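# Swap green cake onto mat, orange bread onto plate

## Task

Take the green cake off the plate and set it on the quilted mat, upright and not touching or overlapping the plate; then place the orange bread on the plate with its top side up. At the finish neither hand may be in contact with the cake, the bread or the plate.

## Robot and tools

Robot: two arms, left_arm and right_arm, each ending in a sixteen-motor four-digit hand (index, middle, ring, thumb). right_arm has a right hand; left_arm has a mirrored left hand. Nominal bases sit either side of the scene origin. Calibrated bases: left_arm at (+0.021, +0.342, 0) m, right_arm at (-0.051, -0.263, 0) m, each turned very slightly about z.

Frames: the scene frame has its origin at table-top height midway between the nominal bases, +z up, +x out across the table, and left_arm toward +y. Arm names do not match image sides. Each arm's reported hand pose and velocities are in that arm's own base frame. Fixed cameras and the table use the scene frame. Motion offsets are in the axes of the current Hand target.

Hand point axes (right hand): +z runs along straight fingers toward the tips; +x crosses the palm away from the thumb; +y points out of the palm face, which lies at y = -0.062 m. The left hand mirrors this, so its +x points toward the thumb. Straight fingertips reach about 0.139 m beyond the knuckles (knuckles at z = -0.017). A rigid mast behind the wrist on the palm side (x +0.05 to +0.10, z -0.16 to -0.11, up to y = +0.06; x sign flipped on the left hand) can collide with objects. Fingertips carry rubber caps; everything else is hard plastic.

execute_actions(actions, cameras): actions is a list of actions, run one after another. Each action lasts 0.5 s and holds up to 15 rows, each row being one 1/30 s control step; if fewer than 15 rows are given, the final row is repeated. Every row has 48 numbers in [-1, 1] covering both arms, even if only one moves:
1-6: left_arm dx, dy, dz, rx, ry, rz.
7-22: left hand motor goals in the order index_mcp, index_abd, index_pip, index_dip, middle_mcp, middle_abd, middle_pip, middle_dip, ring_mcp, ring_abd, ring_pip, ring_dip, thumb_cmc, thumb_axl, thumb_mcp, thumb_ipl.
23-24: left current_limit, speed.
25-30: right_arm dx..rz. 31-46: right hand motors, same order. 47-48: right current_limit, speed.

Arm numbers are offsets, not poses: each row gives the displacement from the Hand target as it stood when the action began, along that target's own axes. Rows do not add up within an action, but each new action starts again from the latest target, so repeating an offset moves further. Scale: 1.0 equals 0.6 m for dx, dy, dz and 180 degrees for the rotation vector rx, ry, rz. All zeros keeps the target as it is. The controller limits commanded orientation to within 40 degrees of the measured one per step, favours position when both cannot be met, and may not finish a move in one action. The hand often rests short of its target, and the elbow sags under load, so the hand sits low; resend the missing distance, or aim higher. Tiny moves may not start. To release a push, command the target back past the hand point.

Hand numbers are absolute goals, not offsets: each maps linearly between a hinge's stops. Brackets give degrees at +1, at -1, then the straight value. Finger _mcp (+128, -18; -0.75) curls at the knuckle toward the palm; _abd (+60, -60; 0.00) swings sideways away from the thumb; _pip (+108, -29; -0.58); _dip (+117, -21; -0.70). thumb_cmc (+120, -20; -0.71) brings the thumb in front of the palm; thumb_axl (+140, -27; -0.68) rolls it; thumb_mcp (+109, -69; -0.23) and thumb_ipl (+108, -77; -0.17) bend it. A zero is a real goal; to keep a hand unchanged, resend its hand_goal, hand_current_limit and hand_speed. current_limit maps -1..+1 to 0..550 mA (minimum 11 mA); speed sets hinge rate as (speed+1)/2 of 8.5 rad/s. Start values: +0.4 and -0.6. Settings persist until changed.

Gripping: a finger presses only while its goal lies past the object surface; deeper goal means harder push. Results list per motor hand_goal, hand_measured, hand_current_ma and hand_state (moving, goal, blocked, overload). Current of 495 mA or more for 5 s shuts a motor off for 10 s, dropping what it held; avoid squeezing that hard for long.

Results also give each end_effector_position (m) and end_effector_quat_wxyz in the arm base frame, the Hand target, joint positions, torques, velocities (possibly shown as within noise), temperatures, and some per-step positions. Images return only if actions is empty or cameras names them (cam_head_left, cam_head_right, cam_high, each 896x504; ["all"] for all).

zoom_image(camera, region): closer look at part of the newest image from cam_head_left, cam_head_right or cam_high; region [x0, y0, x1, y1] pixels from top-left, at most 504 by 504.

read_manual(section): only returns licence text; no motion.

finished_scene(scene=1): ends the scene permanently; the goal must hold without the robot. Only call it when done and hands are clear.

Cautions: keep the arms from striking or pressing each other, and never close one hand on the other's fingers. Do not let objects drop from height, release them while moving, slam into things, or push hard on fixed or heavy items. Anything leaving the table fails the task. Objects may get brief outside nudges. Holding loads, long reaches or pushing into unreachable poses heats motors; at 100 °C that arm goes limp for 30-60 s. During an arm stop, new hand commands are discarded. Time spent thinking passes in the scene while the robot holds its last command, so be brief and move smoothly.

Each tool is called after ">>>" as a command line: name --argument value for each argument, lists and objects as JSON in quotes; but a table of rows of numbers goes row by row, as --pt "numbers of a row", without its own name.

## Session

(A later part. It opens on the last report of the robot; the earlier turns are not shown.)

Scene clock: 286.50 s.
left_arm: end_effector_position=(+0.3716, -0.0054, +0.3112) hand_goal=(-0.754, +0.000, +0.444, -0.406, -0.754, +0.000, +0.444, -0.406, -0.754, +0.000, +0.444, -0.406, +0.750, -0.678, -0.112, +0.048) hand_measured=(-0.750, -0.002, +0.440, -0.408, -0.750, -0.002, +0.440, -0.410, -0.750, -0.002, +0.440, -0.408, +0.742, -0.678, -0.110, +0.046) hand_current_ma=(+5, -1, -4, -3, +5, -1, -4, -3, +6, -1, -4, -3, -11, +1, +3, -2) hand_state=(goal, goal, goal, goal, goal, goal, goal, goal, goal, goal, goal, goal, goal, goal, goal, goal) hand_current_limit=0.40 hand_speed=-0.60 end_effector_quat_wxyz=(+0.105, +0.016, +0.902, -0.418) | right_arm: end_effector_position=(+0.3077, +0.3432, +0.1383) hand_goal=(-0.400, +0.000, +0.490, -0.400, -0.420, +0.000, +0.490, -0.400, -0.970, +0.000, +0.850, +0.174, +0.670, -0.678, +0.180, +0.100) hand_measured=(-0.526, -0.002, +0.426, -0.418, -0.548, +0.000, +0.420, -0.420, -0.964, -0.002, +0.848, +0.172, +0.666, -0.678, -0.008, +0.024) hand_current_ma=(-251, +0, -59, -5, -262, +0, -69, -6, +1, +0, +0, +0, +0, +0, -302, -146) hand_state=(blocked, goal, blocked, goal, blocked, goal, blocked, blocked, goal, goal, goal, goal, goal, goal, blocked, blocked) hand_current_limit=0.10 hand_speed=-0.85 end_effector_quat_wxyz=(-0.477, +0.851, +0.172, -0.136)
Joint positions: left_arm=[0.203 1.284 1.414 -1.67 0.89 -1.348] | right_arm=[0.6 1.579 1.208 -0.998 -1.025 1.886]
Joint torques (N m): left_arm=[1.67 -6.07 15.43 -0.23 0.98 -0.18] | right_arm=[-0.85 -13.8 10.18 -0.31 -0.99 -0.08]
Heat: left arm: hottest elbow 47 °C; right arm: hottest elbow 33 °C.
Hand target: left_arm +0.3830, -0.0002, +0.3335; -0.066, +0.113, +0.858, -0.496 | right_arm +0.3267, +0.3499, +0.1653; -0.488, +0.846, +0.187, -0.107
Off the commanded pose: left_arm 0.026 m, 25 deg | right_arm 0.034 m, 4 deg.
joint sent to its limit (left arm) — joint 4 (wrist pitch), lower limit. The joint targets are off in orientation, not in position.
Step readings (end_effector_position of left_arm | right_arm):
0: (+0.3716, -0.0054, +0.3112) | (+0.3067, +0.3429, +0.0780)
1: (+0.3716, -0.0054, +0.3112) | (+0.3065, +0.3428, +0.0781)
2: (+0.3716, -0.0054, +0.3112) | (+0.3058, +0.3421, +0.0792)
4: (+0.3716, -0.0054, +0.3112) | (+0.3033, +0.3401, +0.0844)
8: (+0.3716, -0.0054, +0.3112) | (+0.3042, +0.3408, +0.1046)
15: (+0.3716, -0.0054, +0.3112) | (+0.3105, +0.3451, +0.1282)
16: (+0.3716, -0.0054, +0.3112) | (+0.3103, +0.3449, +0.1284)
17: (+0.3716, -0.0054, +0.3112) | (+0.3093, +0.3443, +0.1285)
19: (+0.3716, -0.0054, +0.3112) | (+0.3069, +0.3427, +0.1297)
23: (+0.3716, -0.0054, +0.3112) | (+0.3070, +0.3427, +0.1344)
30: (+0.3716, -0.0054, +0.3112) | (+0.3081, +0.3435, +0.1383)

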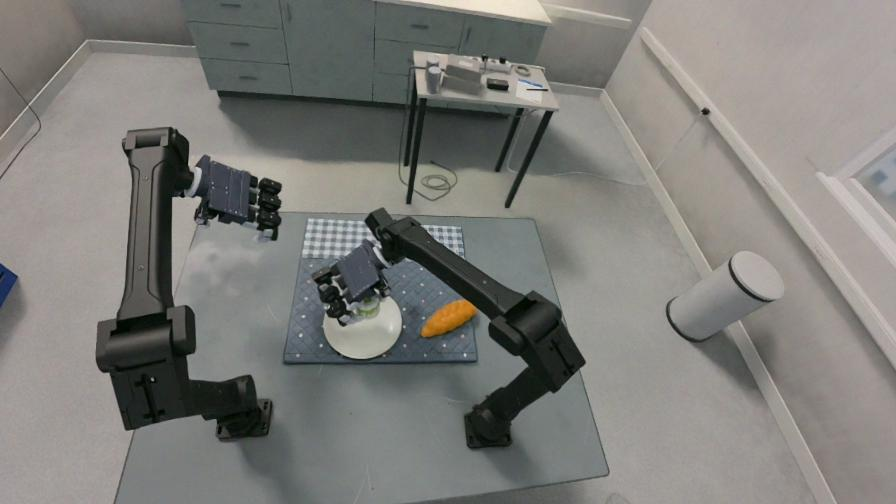

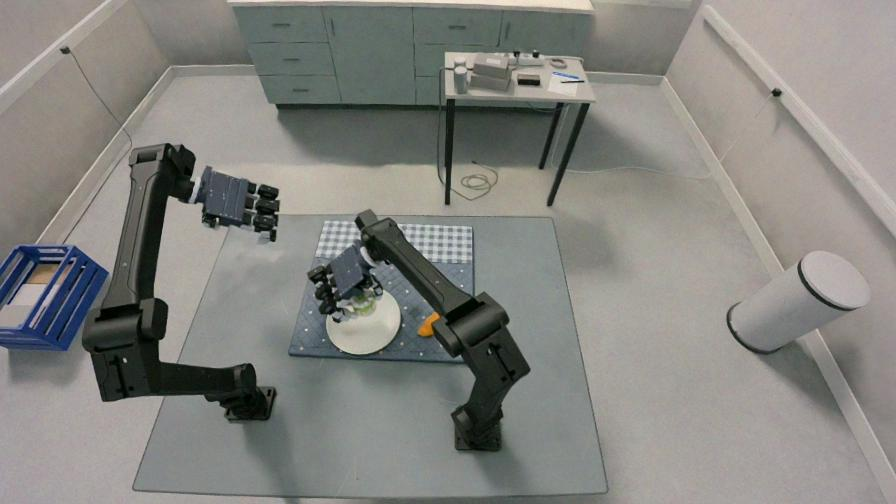

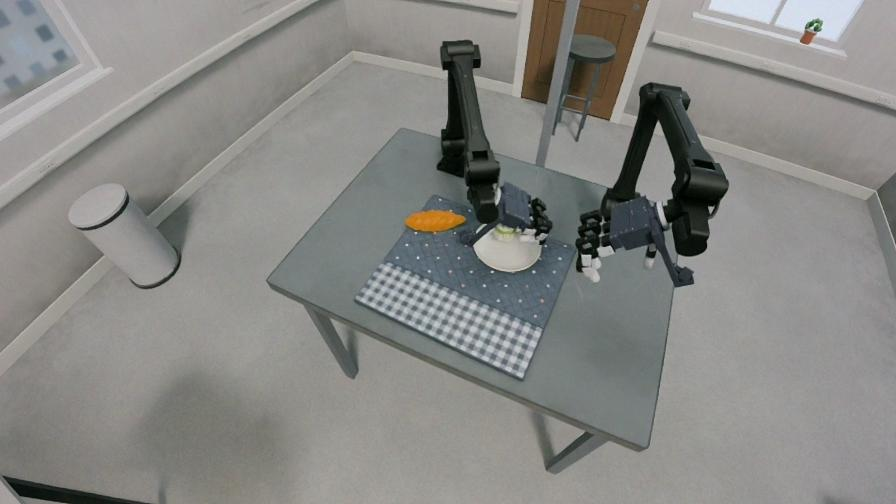

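>>> execute_actions --actions '[[[0,0,0,0,0,0,-0.753,0,0.445,-0.406,-0.753,0,0.445,-0.406,-0.753,0,0.445,-0.406,0.75,-0.678,-0.112,0.049,0.4,-0.6,0.0645,0.038,-0.066,0,0,0,-0.4,0,0.49,-0.4,-0.42,0,0.49,-0.4,-0.97,0,0.85,0.174,0.671,-0.677,0.18,0.1,0.1,-0.85]],[[0,0,0,0,0,0,-0.753,0,0.445,-0.406,-0.753,0,0.445,-0.406,-0.753,0,0.445,-0.406,0.75,-0.678,-0.112,0.049,0.4,-0.6,0.0645,0.038,-0.066,0,0,0,-0.4,0,0.49,-0.4,-0.42,0,0.49,-0.4,-0.97,0,0.85,0.174,0.671,-0.677,0.18,0.1,0.1,-0.85]],[[0,0,0,0,0,0,-0.753,0,0.445,-0.406,-0.753,0,0.445,-0.406,-0.753,0,0.445,-0.406,0.75,-0.678,-0.112,0.049,0.4,-0.6,0.0645,0.038,-0.066,0,0,0,-0.4,0,0.49,-0.4,-0.42,0,0.49,-0.4,-0.97,0,0.85,0.174,0.671,-0.677,0.18,0.1,0.1,-0.85]],[[0,0,0,0,0,0,-0.753,0,0.445,-0.406,-0.753,0,0.445,-0.406,-0.753,0,0.445,-0.406,0.75,-0.678,-0.112,0.049,0.4,-0.6,0,0,0,0,0,0,-0.4,0,0.49,-0.4,-0.42,0,0.49,-0.4,-0.97,0,0.85,0.174,0.671,-0.677,0.18,0.1,0.1,-0.85]]]' --cameras '["all"]'

>>> zoom_image --camera "cam_head_left" --region '[300, 200, 480, 360]'

>>> zoom_image --camera "cam_high" --region '[420, 190, 560, 310]'

Scene clock: 298.40 s.
left_arm: end_effector_position=(+0.3716, -0.0054, +0.3112) hand_goal=(-0.754, +0.000, +0.444, -0.406, -0.754, +0.000, +0.444, -0.406, -0.754, +0.000, +0.444, -0.406, +0.750, -0.678, -0.112, +0.048) hand_measured=(-0.750, -0.002, +0.440, -0.408, -0.750, -0.002, +0.440, -0.410, -0.750, -0.002, +0.440, -0.408, +0.742, -0.678, -0.110, +0.046) hand_current_ma=(+5, -1, -4, -3, +5, -1, -4, -3, +6, -1, -4, -3, -11, +1, +3, -2) hand_state=(goal, goal, goal, goal, goal, goal, goal, goal, goal, goal, goal, goal, goal, goal, goal, goal) hand_current_limit=0.40 hand_speed=-0.60 end_effector_quat_wxyz=(+0.105, +0.016, +0.902, -0.418) | right_arm: end_effector_position=(+0.4766, +0.2671, +0.1581) hand_goal=(-0.400, +0.000, +0.490, -0.400, -0.420, +0.000, +0.490, -0.400, -0.970, +0.000, +0.850, +0.174, +0.670, -0.678, +0.180, +0.100) hand_measured=(-0.524, -0.002, +0.426, -0.420, -0.548, +0.000, +0.420, -0.422, -0.964, -0.002, +0.848, +0.172, +0.664, -0.678, -0.008, +0.024) hand_current_ma=(-250, +0, -59, -5, -259, +0, -69, -6, +1, +0, +0, +0, +0, +0, -302, -146) hand_state=(blocked, goal, blocked, goal, blocked, goal, blocked, blocked, goal, goal, goal, goal, goal, goal, blocked, blocked) hand_current_limit=0.10 hand_speed=-0.85 end_effector_quat_wxyz=(-0.487, +0.848, +0.173, -0.118)
Joint positions: left_arm=[0.203 1.284 1.414 -1.67 0.89 -1.348] | right_arm=[0.319 1.919 1.726 -1.582 -1.036 1.37]
Joint torques (N m): left_arm=[1.67 -6.07 15.43 -0.23 0.98 -0.18] | right_arm=[0.09 -15.97 10.18 -0.94 -0.99 -0.12]
Heat: left arm: hottest elbow 48 °C; right arm: hottest elbow 36 °C.
Hand target: left_arm +0.3830, -0.0002, +0.3335; -0.066, +0.113, +0.858, -0.496 | right_arm +0.4896, +0.2745, +0.1659; -0.488, +0.846, +0.187, -0.107
Off the commanded pose: left_arm 0.026 m, 25 deg | right_arm 0.017 m, 2 deg.
joint sent to its limit (left arm) — joint 4 (wrist pitch), lower limit. The joint targets are off in orientation, not in position.
Step readings (end_effector_position of left_arm | right_arm):
0: (+0.3716, -0.0054, +0.3112) | (+0.3077, +0.3432, +0.1383)
1: (+0.3716, -0.0054, +0.3112) | (+0.3080, +0.3429, +0.1386)
2: (+0.3716, -0.0054, +0.3112) | (+0.3087, +0.3417, +0.1402)
4: (+0.3716, -0.0054, +0.3112) | (+0.3156, +0.3363, +0.1457)
8: (+0.3716, -0.0054, +0.3112) | (+0.3484, +0.3225, +0.1576)
15: (+0.3716, -0.0054, +0.3112) | (+0.3680, +0.3126, +0.1568)
16: (+0.3716, -0.0054, +0.3112) | (+0.3679, +0.3124, +0.1557)
17: (+0.3716, -0.0054, +0.3112) | (+0.3680, +0.3119, +0.1551)
19: (+0.3716, -0.0054, +0.3112) | (+0.3745, +0.3112, +0.1557)
23: (+0.3716, -0.0054, +0.3112) | (+0.4021, +0.3021, +0.1562)
30: (+0.3716, -0.0054, +0.3112) | (+0.4197, +0.2892, +0.1536)
31: (+0.3716, -0.0054, +0.3112) | (+0.4201, +0.2893, +0.1540)
32: (+0.3716, -0.0054, +0.3112) | (+0.4211, +0.2887, +0.1550)
34: (+0.3716, -0.0054, +0.3112) | (+0.4295, +0.2892, +0.1591)
38: (+0.3716, -0.0054, +0.3112) | (+0.4578, +0.2820, +0.1628)
45: (+0.3716, -0.0054, +0.3112) | (+0.4745, +0.2665, +0.1560)
46: (+0.3716, -0.0054, +0.3112) | (+0.4746, +0.2665, +0.1553)
47: (+0.3716, -0.0054, +0.3112) | (+0.4747, +0.2665, +0.1550)
49: (+0.3716, -0.0054, +0.3112) | (+0.4749, +0.2666, +0.1547)
53: (+0.3716, -0.0054, +0.3112) | (+0.4756, +0.2668, +0.1566)
60: (+0.3716, -0.0054, +0.3112) | (+0.4767, +0.2671, +0.1581)

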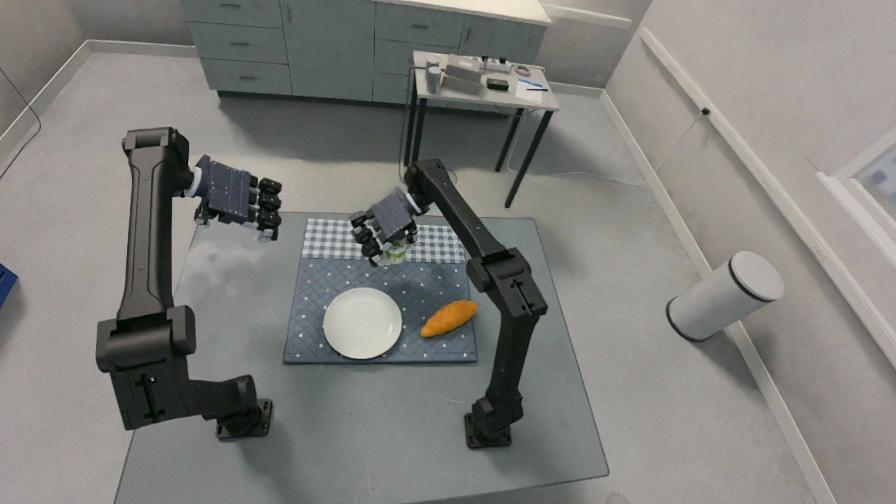

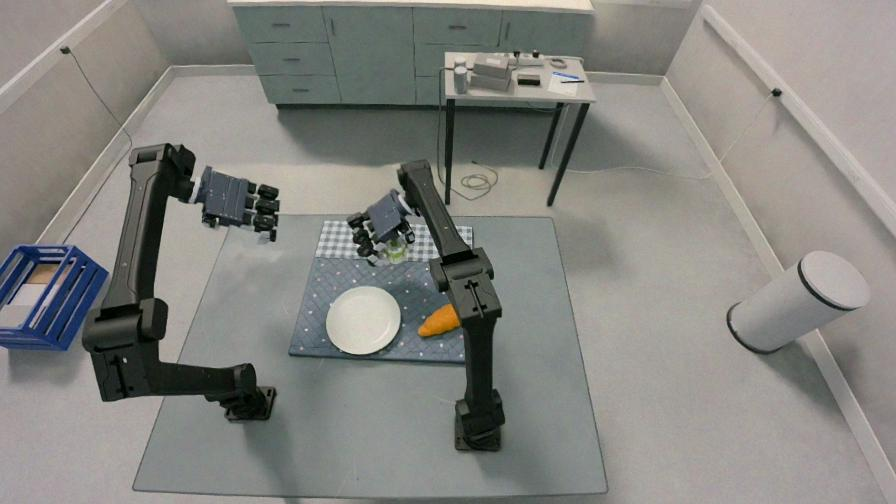

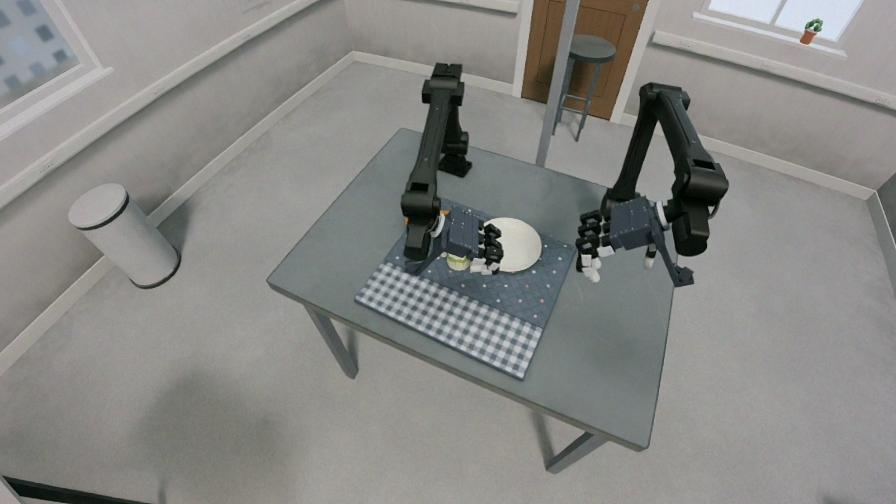

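Scaled by 2.800 from the camera's 896x504 image, which has a finer 1280x720 frame.

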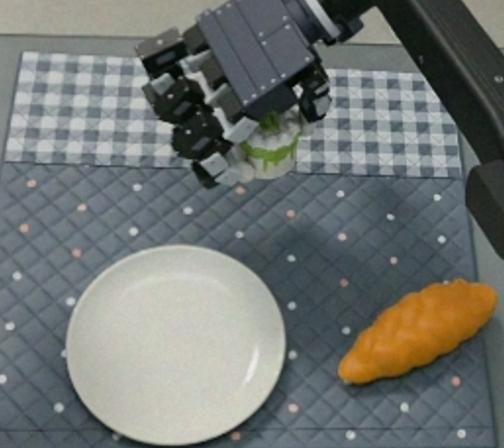

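Scaled by 3.600 from the camera's 896x504 image, which has a finer 1280x720 frame.

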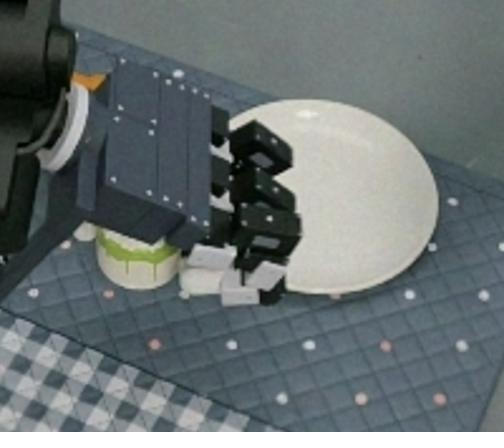

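>>> execute_actions --actions '[[[0,0,0,0,0,0,-0.753,0,0.445,-0.406,-0.753,0,0.445,-0.406,-0.753,0,0.445,-0.406,0.75,-0.678,-0.112,0.049,0.4,-0.6,0,0.06,0.034,0,0,0,-0.4,0,0.49,-0.4,-0.42,0,0.49,-0.4,-0.97,0,0.85,0.174,0.671,-0.677,0.18,0.1,0.1,-0.85]],[[0,0,0,0,0,0,-0.753,0,0.445,-0.406,-0.753,0,0.445,-0.406,-0.753,0,0.445,-0.406,0.75,-0.678,-0.112,0.049,0.4,-0.6,0,0.041,0.024,0,0,0,-0.4,0,0.49,-0.4,-0.42,0,0.49,-0.4,-0.97,0,0.85,0.174,0.671,-0.677,0.18,0.1,0.1,-0.85]],[[0,0,0,0,0,0,-0.753,0,0.445,-0.406,-0.753,0,0.445,-0.406,-0.753,0,0.445,-0.406,0.75,-0.678,-0.112,0.049,0.4,-0.6,0,0,0,0,0,0,-0.4,0,0.49,-0.4,-0.42,0,0.49,-0.4,-0.97,0,0.85,0.174,0.671,-0.677,0.18,0.1,0.1,-0.85]]]' --cameras '["all"]'

>>> zoom_image --camera "cam_head_left" --region '[320, 200, 460, 340]'

>>> zoom_image --camera "cam_high" --region '[420, 200, 540, 320]'

Scene clock: 306.00 s.
left_arm: end_effector_position=(+0.3716, -0.0054, +0.3112) hand_goal=(-0.754, +0.000, +0.444, -0.406, -0.754, +0.000, +0.444, -0.406, -0.754, +0.000, +0.444, -0.406, +0.750, -0.678, -0.112, +0.048) hand_measured=(-0.750, -0.002, +0.440, -0.408, -0.750, -0.002, +0.440, -0.410, -0.750, -0.002, +0.440, -0.408, +0.742, -0.678, -0.110, +0.046) hand_current_ma=(+5, -1, -4, -3, +5, -1, -4, -3, +6, -1, -4, -3, -11, +1, +3, -2) hand_state=(goal, goal, goal, goal, goal, goal, goal, goal, goal, goal, goal, goal, goal, goal, goal, goal) hand_current_limit=0.40 hand_speed=-0.60 end_effector_quat_wxyz=(+0.105, +0.016, +0.902, -0.418) | right_arm: end_effector_position=(+0.4897, +0.2714, +0.1056) hand_goal=(-0.400, +0.000, +0.490, -0.400, -0.420, +0.000, +0.490, -0.400, -0.970, +0.000, +0.850, +0.174, +0.670, -0.678, +0.180, +0.100) hand_measured=(-0.524, -0.002, +0.426, -0.420, -0.548, +0.000, +0.420, -0.422, -0.964, -0.002, +0.848, +0.172, +0.664, -0.678, -0.008, +0.024) hand_current_ma=(-250, +0, -59, -5, -259, +0, -69, -6, +1, +0, +0, +0, -1, +0, -303, -146) hand_state=(blocked, goal, blocked, goal, blocked, goal, blocked, blocked, goal, goal, goal, goal, goal, goal, blocked, blocked) hand_current_limit=0.10 hand_speed=-0.85 end_effector_quat_wxyz=(-0.488, +0.847, +0.182, -0.105)
Joint positions: left_arm=[0.203 1.284 1.414 -1.67 0.89 -1.348] | right_arm=[0.319 1.973 1.672 -1.449 -1.036 1.363]
Joint torques (N m): left_arm=[1.67 -6.12 15.43 -0.24 0.98 -0.18] | right_arm=[0.67 -17.08 5.97 0.18 -0.94 -0.08]
Heat: left arm: hottest elbow 48 °C; right arm: hottest elbow 35 °C.
Hand target: left_arm +0.3830, -0.0002, +0.3335; -0.066, +0.113, +0.858, -0.496 | right_arm +0.4898, +0.2742, +0.0959; -0.488, +0.846, +0.187, -0.107
Off the commanded pose: left_arm 0.026 m, 25 deg | right_arm 0.010 m, 1 deg.
joint sent to its limit (left arm) — joint 4 (wrist pitch), lower limit. The joint targets are off in orientation, not in position.
Step readings (end_effector_position of left_arm | right_arm):
0: (+0.3716, -0.0054, +0.3112) | (+0.4767, +0.2671, +0.1581)
1: (+0.3716, -0.0054, +0.3112) | (+0.4767, +0.2671, +0.1581)
2: (+0.3716, -0.0054, +0.3112) | (+0.4772, +0.2673, +0.1578)
4: (+0.3716, -0.0054, +0.3112) | (+0.4808, +0.2685, +0.1559)
8: (+0.3716, -0.0054, +0.3112) | (+0.4885, +0.2710, +0.1484)
15: (+0.3716, -0.0054, +0.3112) | (+0.4889, +0.2711, +0.1359)
16: (+0.3716, -0.0054, +0.3112) | (+0.4890, +0.2711, +0.1352)
17: (+0.3716, -0.0054, +0.3112) | (+0.4894, +0.2713, +0.1336)
19: (+0.3716, -0.0054, +0.3112) | (+0.4901, +0.2715, +0.1290)
23: (+0.3716, -0.0054, +0.3112) | (+0.4890, +0.2712, +0.1165)
30: (+0.3716, -0.0054, +0.3112) | (+0.4895, +0.2713, +0.1056)
31: (+0.3716, -0.0054, +0.3112) | (+0.4896, +0.2713, +0.1056)
32: (+0.3716, -0.0054, +0.3112) | (+0.4896, +0.2714, +0.1056)
34: (+0.3716, -0.0054, +0.3112) | (+0.4896, +0.2714, +0.1056)
38: (+0.3716, -0.0054, +0.3112) | (+0.4897, +0.2714, +0.1056)
45: (+0.3716, -0.0054, +0.3112) | (+0.4897, +0.2714, +0.1056)

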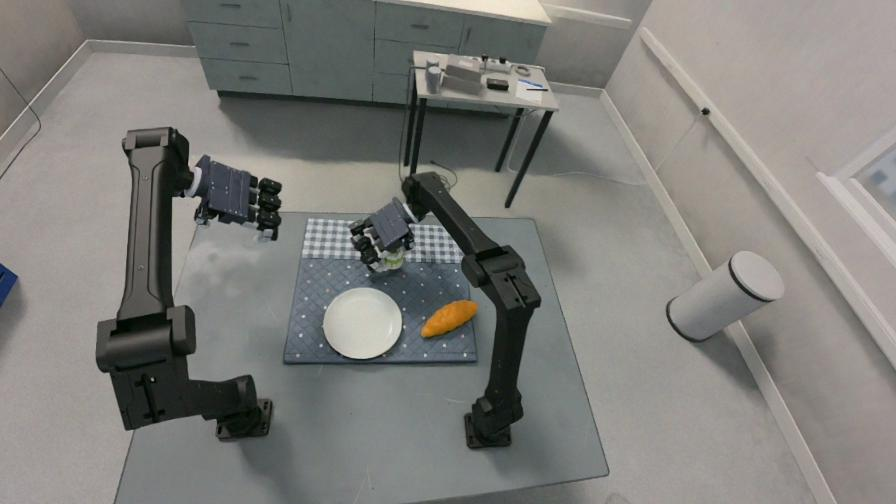

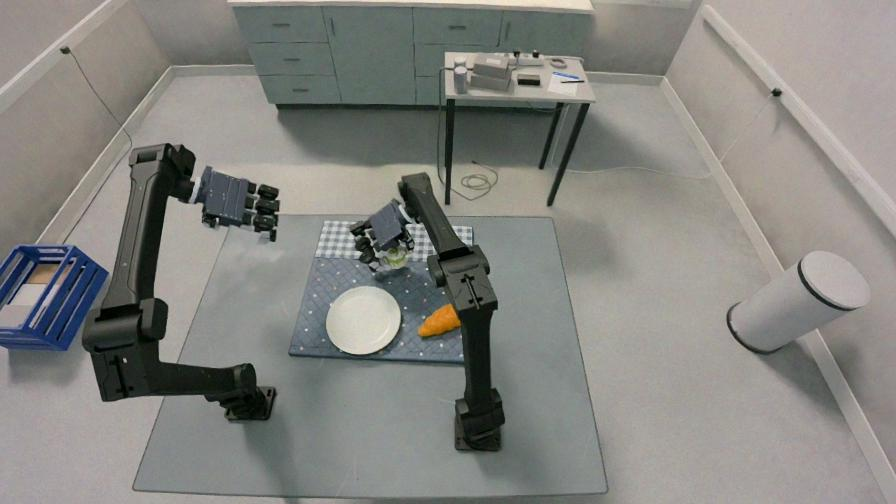

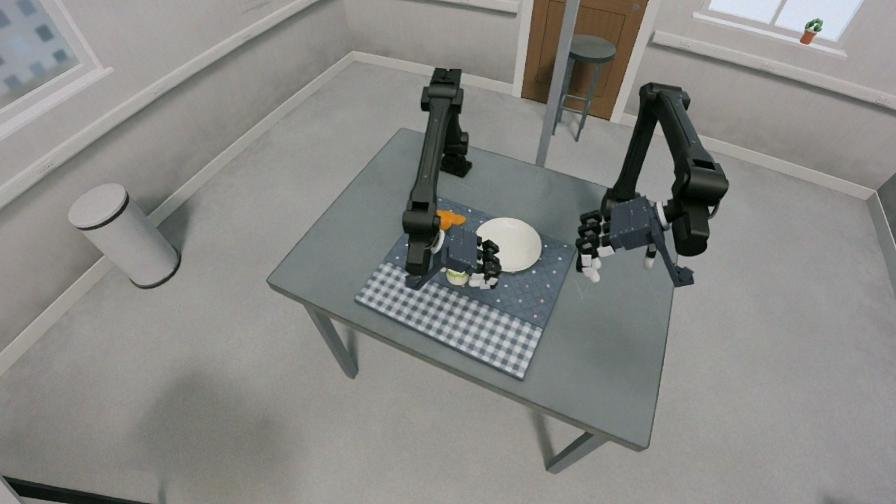

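Scaled by 3.600 from the camera's 896x504 image, which has a finer 1280x720 frame.

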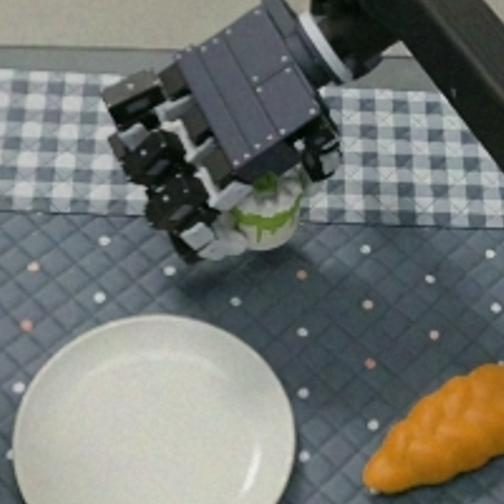

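Scaled by 4.200 from the camera's 896x504 image, which has a finer 1280x720 frame.

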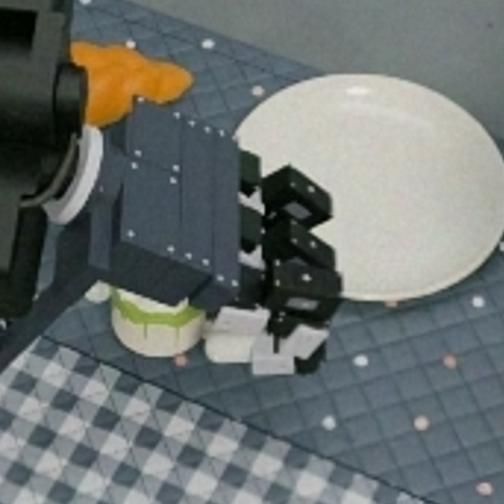

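>>> execute_actions --actions '[[[0,0,0,0,0,0,-0.753,0,0.445,-0.406,-0.753,0,0.445,-0.406,-0.753,0,0.445,-0.406,0.75,-0.678,-0.112,0.049,0.4,-0.6,-0.015,0.054,0.039,0,0,0,-0.4,0,0.49,-0.4,-0.42,0,0.49,-0.4,-0.97,0,0.85,0.174,0.671,-0.677,0.18,0.1,0.1,-0.85]],[[0,0,0,0,0,0,-0.753,0,0.445,-0.406,-0.753,0,0.445,-0.406,-0.753,0,0.445,-0.406,0.75,-0.678,-0.112,0.049,0.4,-0.6,0,0,0,0,0,0,-0.4,0,0.49,-0.4,-0.42,0,0.49,-0.4,-0.97,0,0.85,0.174,0.671,-0.677,0.18,0.1,0.1,-0.85]]]' --cameras '["all"]'

>>> zoom_image --camera "cam_head_left" --region '[320, 200, 460, 340]'

>>> zoom_image --camera "cam_high" --region '[420, 200, 540, 320]'

Scene clock: 313.40 s.
left_arm: end_effector_position=(+0.3716, -0.0054, +0.3112) hand_goal=(-0.754, +0.000, +0.444, -0.406, -0.754, +0.000, +0.444, -0.406, -0.754, +0.000, +0.444, -0.406, +0.750, -0.678, -0.112, +0.048) hand_measured=(-0.750, -0.002, +0.440, -0.408, -0.750, -0.002, +0.440, -0.410, -0.750, -0.002, +0.440, -0.408, +0.742, -0.678, -0.110, +0.046) hand_current_ma=(+5, -1, -4, -3, +5, -1, -4, -3, +6, -1, -4, -3, -11, +1, +3, -2) hand_state=(goal, goal, goal, goal, goal, goal, goal, goal, goal, goal, goal, goal, goal, goal, goal, goal) hand_current_limit=0.40 hand_speed=-0.60 end_effector_quat_wxyz=(+0.105, +0.016, +0.902, -0.418) | right_arm: end_effector_position=(+0.4827, +0.2691, +0.0629) hand_goal=(-0.400, +0.000, +0.490, -0.400, -0.420, +0.000, +0.490, -0.400, -0.970, +0.000, +0.850, +0.174, +0.670, -0.678, +0.180, +0.100) hand_measured=(-0.524, -0.002, +0.426, -0.420, -0.548, +0.000, +0.420, -0.422, -0.964, -0.002, +0.848, +0.172, +0.664, -0.678, -0.008, +0.024) hand_current_ma=(-250, +0, -59, -5, -259, +0, -69, -6, +1, +0, +0, +0, -1, +0, -303, -146) hand_state=(blocked, goal, blocked, goal, blocked, goal, blocked, blocked, goal, goal, goal, goal, goal, goal, blocked, blocked) hand_current_limit=0.10 hand_speed=-0.85 end_effector_quat_wxyz=(-0.488, +0.847, +0.184, -0.103)
Joint positions: left_arm=[0.203 1.284 1.414 -1.67 0.89 -1.348] | right_arm=[0.319 1.992 1.582 -1.338 -1.036 1.362]
Joint torques (N m): left_arm=[1.67 -6.07 15.43 -0.24 0.98 -0.18] | right_arm=[0.56 -17.08 5.5 0.42 -1.01 0.05]
Heat: left arm: hottest elbow 48 °C; right arm: hottest elbow 35 °C.
Hand target: left_arm +0.3830, -0.0002, +0.3335; -0.066, +0.113, +0.858, -0.496 | right_arm +0.4801, +0.2741, +0.0562; -0.488, +0.846, +0.187, -0.107
Off the commanded pose: left_arm 0.026 m, 25 deg | right_arm 0.009 m, 1 deg.
joint sent to its limit (left arm) — joint 4 (wrist pitch), lower limit. The joint targets are off in orientation, not in position.
Step readings (end_effector_position of left_arm | right_arm):
0: (+0.3716, -0.0054, +0.3112) | (+0.4897, +0.2714, +0.1056)
1: (+0.3716, -0.0054, +0.3112) | (+0.4898, +0.2714, +0.1053)
2: (+0.3716, -0.0054, +0.3112) | (+0.4900, +0.2715, +0.1030)
4: (+0.3716, -0.0054, +0.3112) | (+0.4893, +0.2713, +0.0948)
8: (+0.3716, -0.0054, +0.3112) | (+0.4809, +0.2685, +0.0743)
15: (+0.3716, -0.0054, +0.3112) | (+0.4819, +0.2688, +0.0631)
16: (+0.3716, -0.0054, +0.3112) | (+0.4821, +0.2689, +0.0631)
17: (+0.3716, -0.0054, +0.3112) | (+0.4823, +0.2689, +0.0630)
19: (+0.3716, -0.0054, +0.3112) | (+0.4825, +0.2690, +0.0630)
23: (+0.3716, -0.0054, +0.3112) | (+0.4826, +0.2690, +0.0630)
30: (+0.3716, -0.0054, +0.3112) | (+0.4827, +0.2691, +0.0629)

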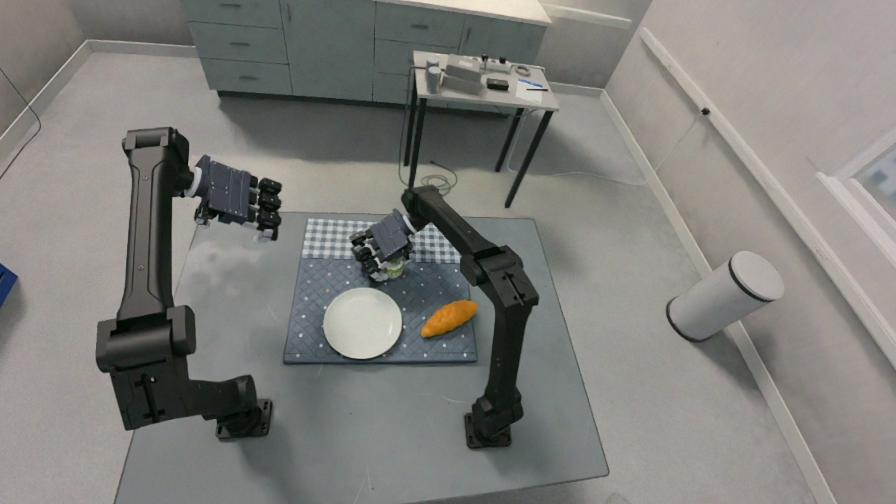

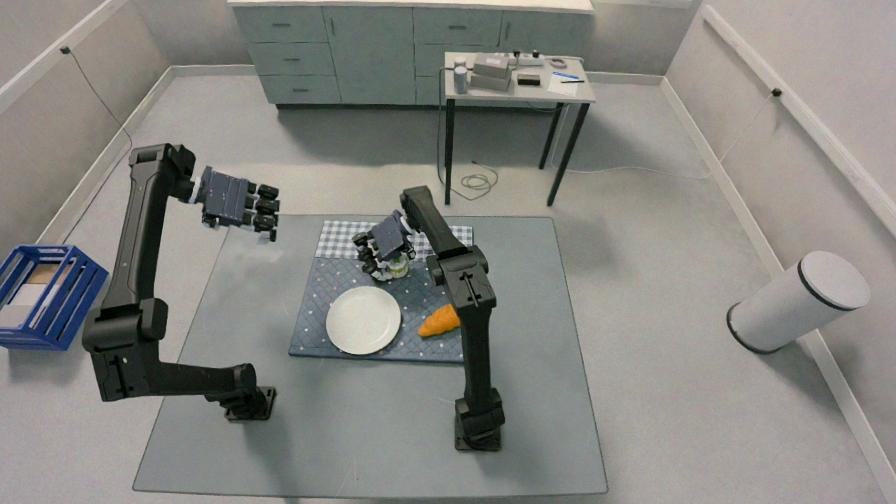

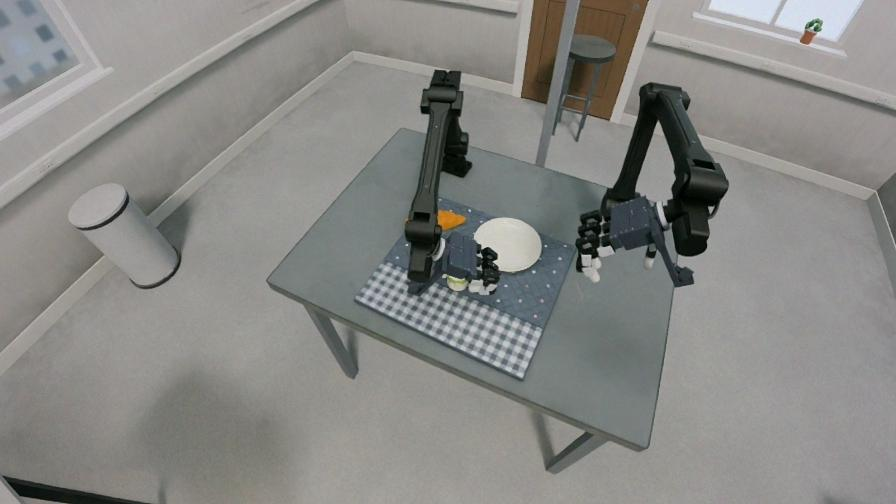

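Scaled by 3.600 from the camera's 896x504 image, which has a finer 1280x720 frame.

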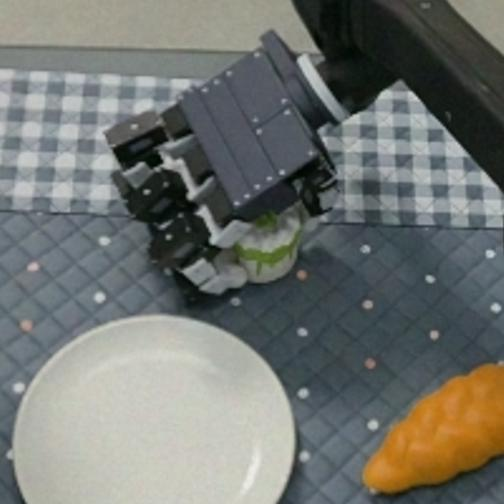

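Scaled by 4.200 from the camera's 896x504 image, which has a finer 1280x720 frame.

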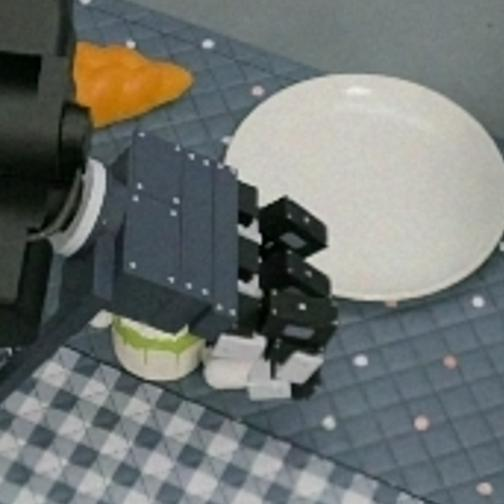

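>>> execute_actions --actions '[[[0,0,0,0,0,0,-0.753,0,0.445,-0.406,-0.753,0,0.445,-0.406,-0.753,0,0.445,-0.406,0.75,-0.678,-0.112,0.049,0.4,-0.6,0,0.0115,0.0066,0,0,0,-0.4,0,0.49,-0.4,-0.42,0,0.49,-0.4,-0.97,0,0.85,0.174,0.671,-0.677,0.18,0.1,0.1,-0.85]],[[0,0,0,0,0,0,-0.753,0,0.445,-0.406,-0.753,0,0.445,-0.406,-0.753,0,0.445,-0.406,0.75,-0.678,-0.112,0.049,0.4,-0.6,0,0.0072,0.0042,0,0,0,-0.4,0,0.49,-0.4,-0.42,0,0.49,-0.4,-0.97,0,0.85,0.174,0.671,-0.677,0.18,0.1,0.1,-0.85]]]' --cameras '["all"]'

>>> zoom_image --camera "cam_high" --region '[430, 220, 510, 300]'

>>> zoom_image --camera "cam_head_left" --region '[350, 230, 430, 310]'

Scene clock: 320.87 s.
left_arm: end_effector_position=(+0.3716, -0.0054, +0.3112) hand_goal=(-0.754, +0.000, +0.444, -0.406, -0.754, +0.000, +0.444, -0.406, -0.754, +0.000, +0.444, -0.406, +0.750, -0.678, -0.112, +0.048) hand_measured=(-0.750, -0.002, +0.440, -0.408, -0.750, -0.002, +0.440, -0.410, -0.750, -0.002, +0.440, -0.408, +0.742, -0.678, -0.110, +0.046) hand_current_ma=(+5, -1, -4, -3, +5, -1, -4, -3, +6, -1, -4, -3, -11, +1, +3, -2) hand_state=(goal, goal, goal, goal, goal, goal, goal, goal, goal, goal, goal, goal, goal, goal, goal, goal) hand_current_limit=0.40 hand_speed=-0.60 end_effector_quat_wxyz=(+0.105, +0.016, +0.902, -0.418) | right_arm: end_effector_position=(+0.4850, +0.2699, +0.0598) hand_goal=(-0.400, +0.000, +0.490, -0.400, -0.420, +0.000, +0.490, -0.400, -0.970, +0.000, +0.850, +0.174, +0.670, -0.678, +0.180, +0.100) hand_measured=(-0.524, -0.002, +0.426, -0.420, -0.546, +0.000, +0.420, -0.422, -0.964, -0.002, +0.848, +0.172, +0.664, -0.678, -0.008, +0.024) hand_current_ma=(-250, +0, -59, -5, -259, +0, -69, -6, +1, +0, +0, +0, -1, +0, -303, -146) hand_state=(blocked, goal, blocked, goal, blocked, goal, blocked, blocked, goal, goal, goal, goal, goal, goal, blocked, blocked) hand_current_limit=0.10 hand_speed=-0.85 end_effector_quat_wxyz=(-0.489, +0.846, +0.187, -0.097)
Joint positions: left_arm=[0.203 1.284 1.414 -1.67 0.89 -1.348] | right_arm=[0.319 1.992 1.575 -1.315 -1.037 1.362]
Joint torques (N m): left_arm=[1.61 -6.07 15.43 -0.24 0.98 -0.18] | right_arm=[0.26 -15.91 5.08 0.5 -1.02 -0.01]
Heat: left arm: hottest elbow 48 °C; right arm: hottest elbow 34 °C.
Hand target: left_arm +0.3830, -0.0002, +0.3335; -0.066, +0.113, +0.858, -0.496 | right_arm +0.4800, +0.2742, +0.0432; -0.488, +0.846, +0.187, -0.107
Off the commanded pose: left_arm 0.026 m, 25 deg | right_arm 0.018 m, 1 deg.
joint sent to its limit (left arm) — joint 4 (wrist pitch), lower limit. The joint targets are off in orientation, not in position.
Step readings (end_effector_position of left_arm | right_arm):
0: (+0.3716, -0.0054, +0.3112) | (+0.4827, +0.2691, +0.0629)
1: (+0.3716, -0.0054, +0.3112) | (+0.4827, +0.2691, +0.0629)
2: (+0.3716, -0.0054, +0.3112) | (+0.4831, +0.2692, +0.0629)
4: (+0.3716, -0.0054, +0.3112) | (+0.4839, +0.2694, +0.0624)
8: (+0.3716, -0.0054, +0.3112) | (+0.4843, +0.2696, +0.0610)
15: (+0.3716, -0.0054, +0.3112) | (+0.4846, +0.2697, +0.0607)
16: (+0.3716, -0.0054, +0.3112) | (+0.4846, +0.2697, +0.0607)
17: (+0.3716, -0.0054, +0.3112) | (+0.4848, +0.2697, +0.0606)
19: (+0.3716, -0.0054, +0.3112) | (+0.4851, +0.2699, +0.0603)
23: (+0.3716, -0.0054, +0.3112) | (+0.4849, +0.2699, +0.0598)
30: (+0.3716, -0.0054, +0.3112) | (+0.4850, +0.2699, +0.0598)

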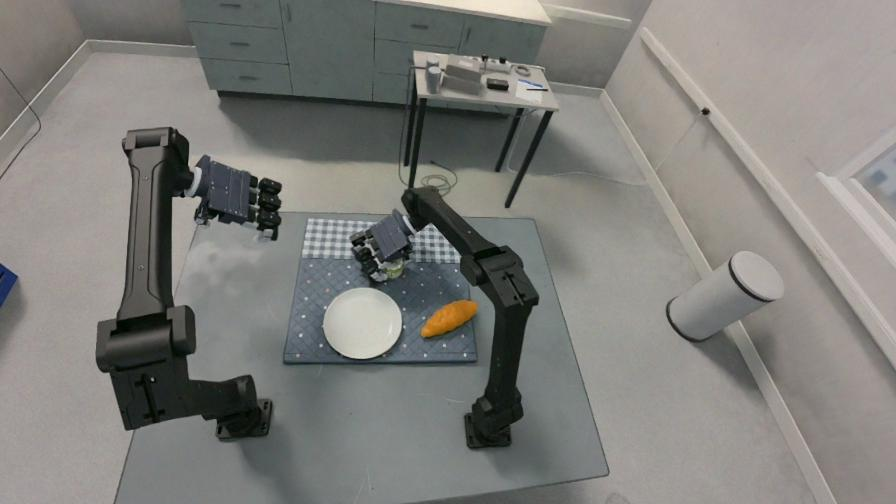

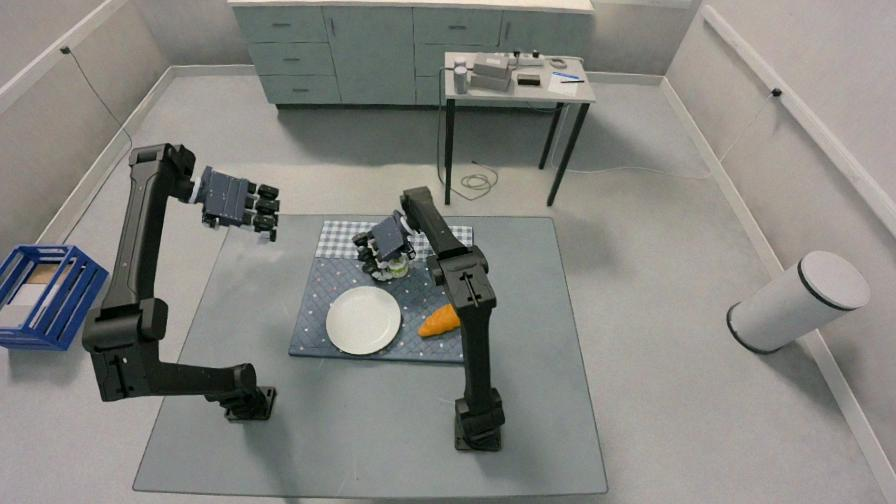

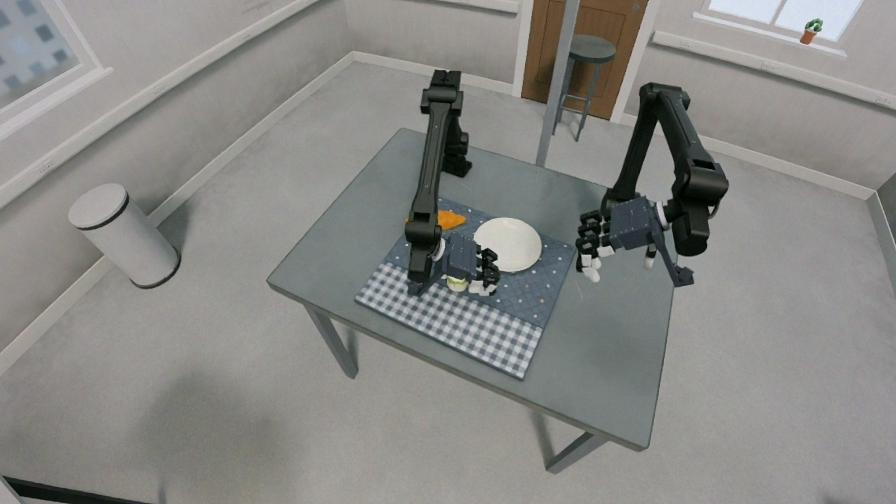

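Scaled by 6.300 from the camera's 896x504 image, which has a finer 1280x720 frame.

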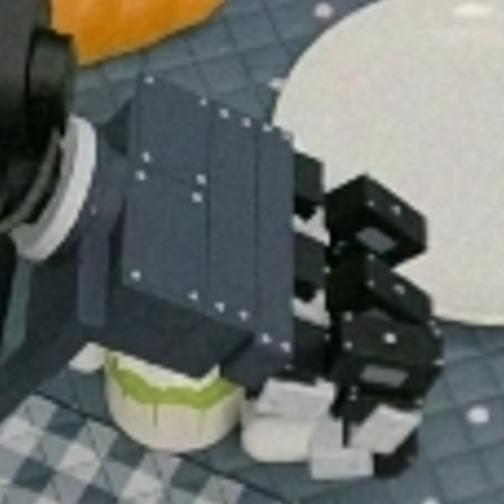

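Scaled by 6.300 from the camera's 896x504 image, which has a finer 1280x720 frame.

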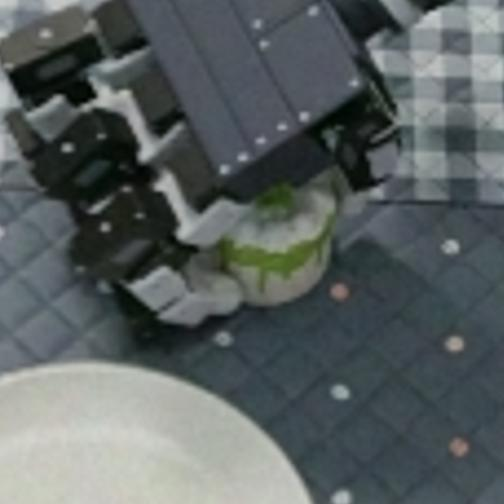

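>>> execute_actions --actions '[[[0,0,0,0,0,0,-0.753,0,0.445,-0.406,-0.753,0,0.445,-0.406,-0.753,0,0.445,-0.406,0.75,-0.678,-0.112,0.049,0.4,-0.6,0,-0.008,-0.005,0,0,0,-0.55,0,0.43,-0.41,-0.57,0,0.43,-0.41,-0.97,0,0.85,0.174,0.671,-0.677,-0.02,0.03,0.1,-0.85]],[[0,0,0,0,0,0,-0.753,0,0.445,-0.406,-0.753,0,0.445,-0.406,-0.753,0,0.445,-0.406,0.75,-0.678,-0.112,0.049,0.4,-0.6,0,0,0,0,0,0,-0.753,0,0.4,-0.406,-0.753,0,0.4,-0.406,-0.97,0,0.85,0.174,0.671,-0.677,-0.112,0.03,0.2,-0.85]],[[0,0,0,0,0,0,-0.753,0,0.445,-0.406,-0.753,0,0.445,-0.406,-0.753,0,0.445,-0.406,0.75,-0.678,-0.112,0.049,0.4,-0.6,0,0,0,0,0,0,-0.753,0,0.4,-0.406,-0.753,0,0.4,-0.406,-0.97,0,0.85,0.174,0.671,-0.677,-0.2,0.03,0.4,-0.7]]]' --cameras '["all"]'

>>> zoom_image --camera "cam_high" --region '[430, 220, 510, 300]'

>>> zoom_image --camera "cam_head_left" --region '[350, 230, 430, 310]'

Scene clock: 330.37 s.
left_arm: end_effector_position=(+0.3716, -0.0054, +0.3112) hand_goal=(-0.754, +0.000, +0.444, -0.406, -0.754, +0.000, +0.444, -0.406, -0.754, +0.000, +0.444, -0.406, +0.750, -0.678, -0.112, +0.048) hand_measured=(-0.750, -0.002, +0.440, -0.408, -0.750, -0.002, +0.440, -0.410, -0.750, -0.002, +0.440, -0.408, +0.742, -0.678, -0.110, +0.046) hand_current_ma=(+5, -1, -4, -3, +5, -1, -4, -3, +6, -1, -4, -3, -11, +1, +3, -2) hand_state=(goal, goal, goal, goal, goal, goal, goal, goal, goal, goal, goal, goal, goal, goal, goal, goal) hand_current_limit=0.40 hand_speed=-0.60 end_effector_quat_wxyz=(+0.105, +0.016, +0.902, -0.418) | right_arm: end_effector_position=(+0.4850, +0.2700, +0.0598) hand_goal=(-0.754, +0.000, +0.400, -0.406, -0.754, +0.000, +0.400, -0.406, -0.970, +0.000, +0.850, +0.174, +0.670, -0.678, -0.200, +0.030) hand_measured=(-0.736, -0.002, +0.402, -0.408, -0.736, +0.000, +0.402, -0.410, -0.964, -0.002, +0.848, +0.172, +0.666, -0.678, -0.194, +0.028) hand_current_ma=(+5, +0, +0, +0, +5, +0, +0, +0, +1, +0, +0, +0, +0, +0, +1, +0) hand_state=(goal, goal, goal, goal, goal, goal, goal, goal, goal, goal, goal, goal, goal, goal, goal, goal) hand_current_limit=0.40 hand_speed=-0.70 end_effector_quat_wxyz=(-0.490, +0.846, +0.187, -0.097)
Joint positions: left_arm=[0.203 1.284 1.414 -1.67 0.89 -1.348] | right_arm=[0.319 1.992 1.575 -1.315 -1.038 1.362]
Joint torques (N m): left_arm=[1.67 -6.07 15.43 -0.23 0.98 -0.18] | right_arm=[0.56 -16.26 5.48 -0.08 -1.02 -0.01]
Heat: left arm: hottest elbow 49 °C; right arm: hottest elbow 33 °C.
Hand target: left_arm +0.3830, -0.0002, +0.3335; -0.066, +0.113, +0.858, -0.496 | right_arm +0.4801, +0.2739, +0.0488; -0.488, +0.846, +0.187, -0.107
Off the commanded pose: left_arm 0.026 m, 25 deg | right_arm 0.013 m, 1 deg.
joint sent to its limit (left arm) — joint 4 (wrist pitch), lower limit. The joint targets are off in orientation, not in position.
Step readings (end_effector_position of left_arm | right_arm):
0: (+0.3716, -0.0054, +0.3112) | (+0.4850, +0.2699, +0.0598)
1: (+0.3716, -0.0054, +0.3112) | (+0.4850, +0.2699, +0.0598)
2: (+0.3716, -0.0054, +0.3112) | (+0.4850, +0.2699, +0.0598)
4: (+0.3716, -0.0054, +0.3112) | (+0.4850, +0.2699, +0.0598)
8: (+0.3716, -0.0054, +0.3112) | (+0.4850, +0.2700, +0.0598)
15: (+0.3716, -0.0054, +0.3112) | (+0.4850, +0.2700, +0.0598)
16: (+0.3716, -0.0054, +0.3112) | (+0.4850, +0.2700, +0.0598)
17: (+0.3716, -0.0054, +0.3112) | (+0.4850, +0.2700, +0.0598)
19: (+0.3716, -0.0054, +0.3112) | (+0.4850, +0.2700, +0.0598)
23: (+0.3716, -0.0054, +0.3112) | (+0.4850, +0.2700, +0.0598)
30: (+0.3716, -0.0054, +0.3112) | (+0.4850, +0.2700, +0.0598)
31: (+0.3716, -0.0054, +0.3112) | (+0.4850, +0.2700, +0.0598)
32: (+0.3716, -0.0054, +0.3112) | (+0.4850, +0.2700, +0.0598)
34: (+0.3716, -0.0054, +0.3112) | (+0.4850, +0.2700, +0.0598)
38: (+0.3716, -0.0054, +0.3112) | (+0.4850, +0.2700, +0.0598)
45: (+0.3716, -0.0054, +0.3112) | (+0.4850, +0.2700, +0.0598)

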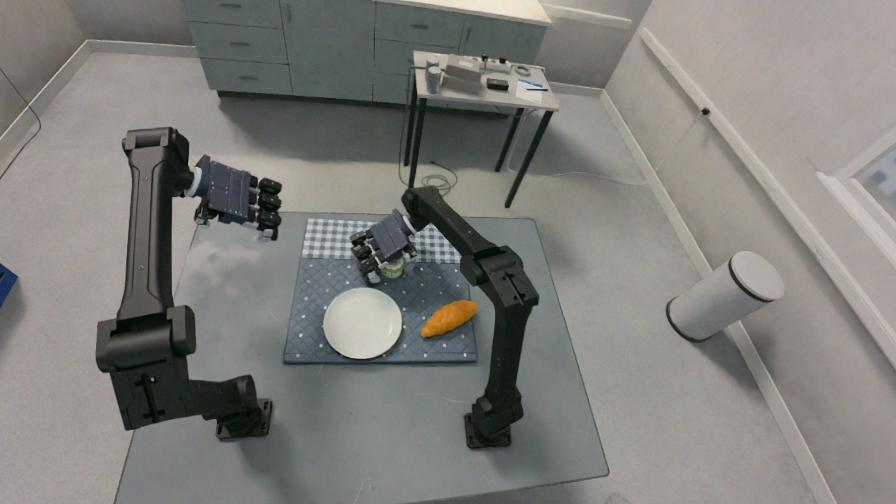

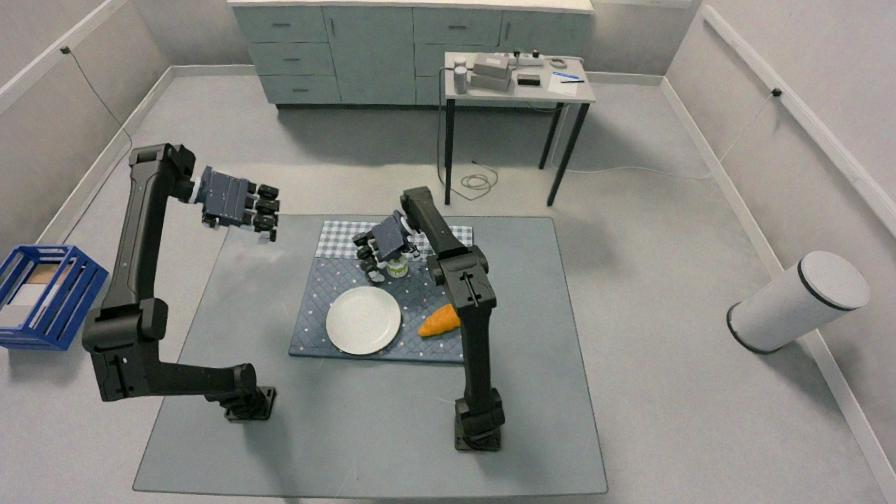

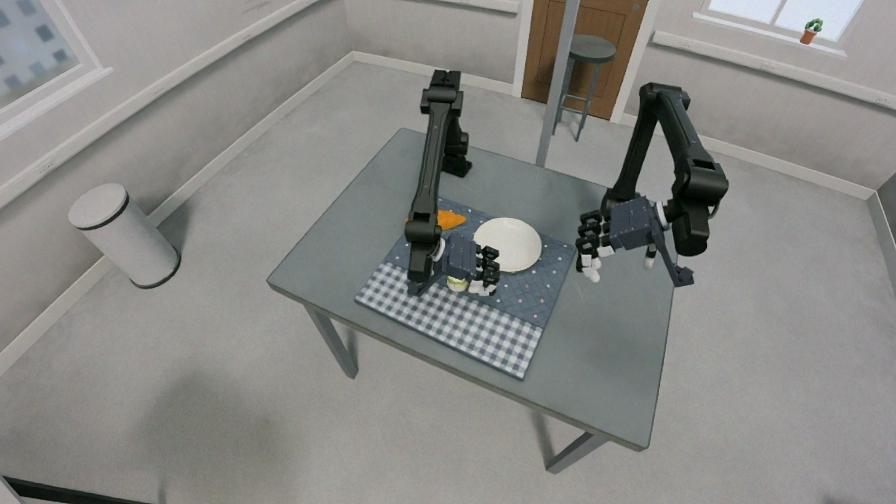

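Scaled by 6.300 from the camera's 896x504 image, which has a finer 1280x720 frame.

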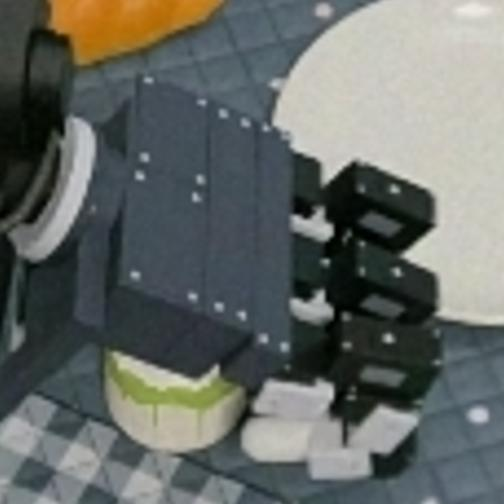

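Scaled by 6.300 from the camera's 896x504 image, which has a finer 1280x720 frame.

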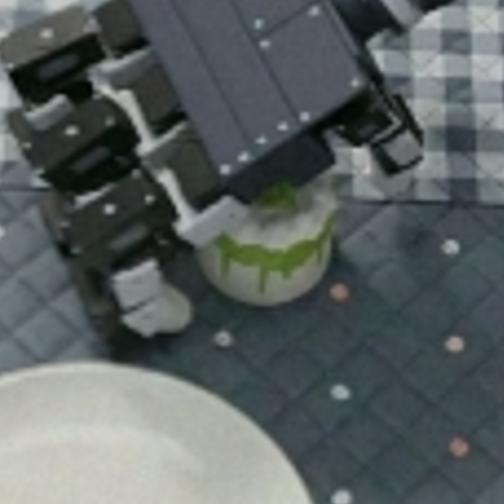

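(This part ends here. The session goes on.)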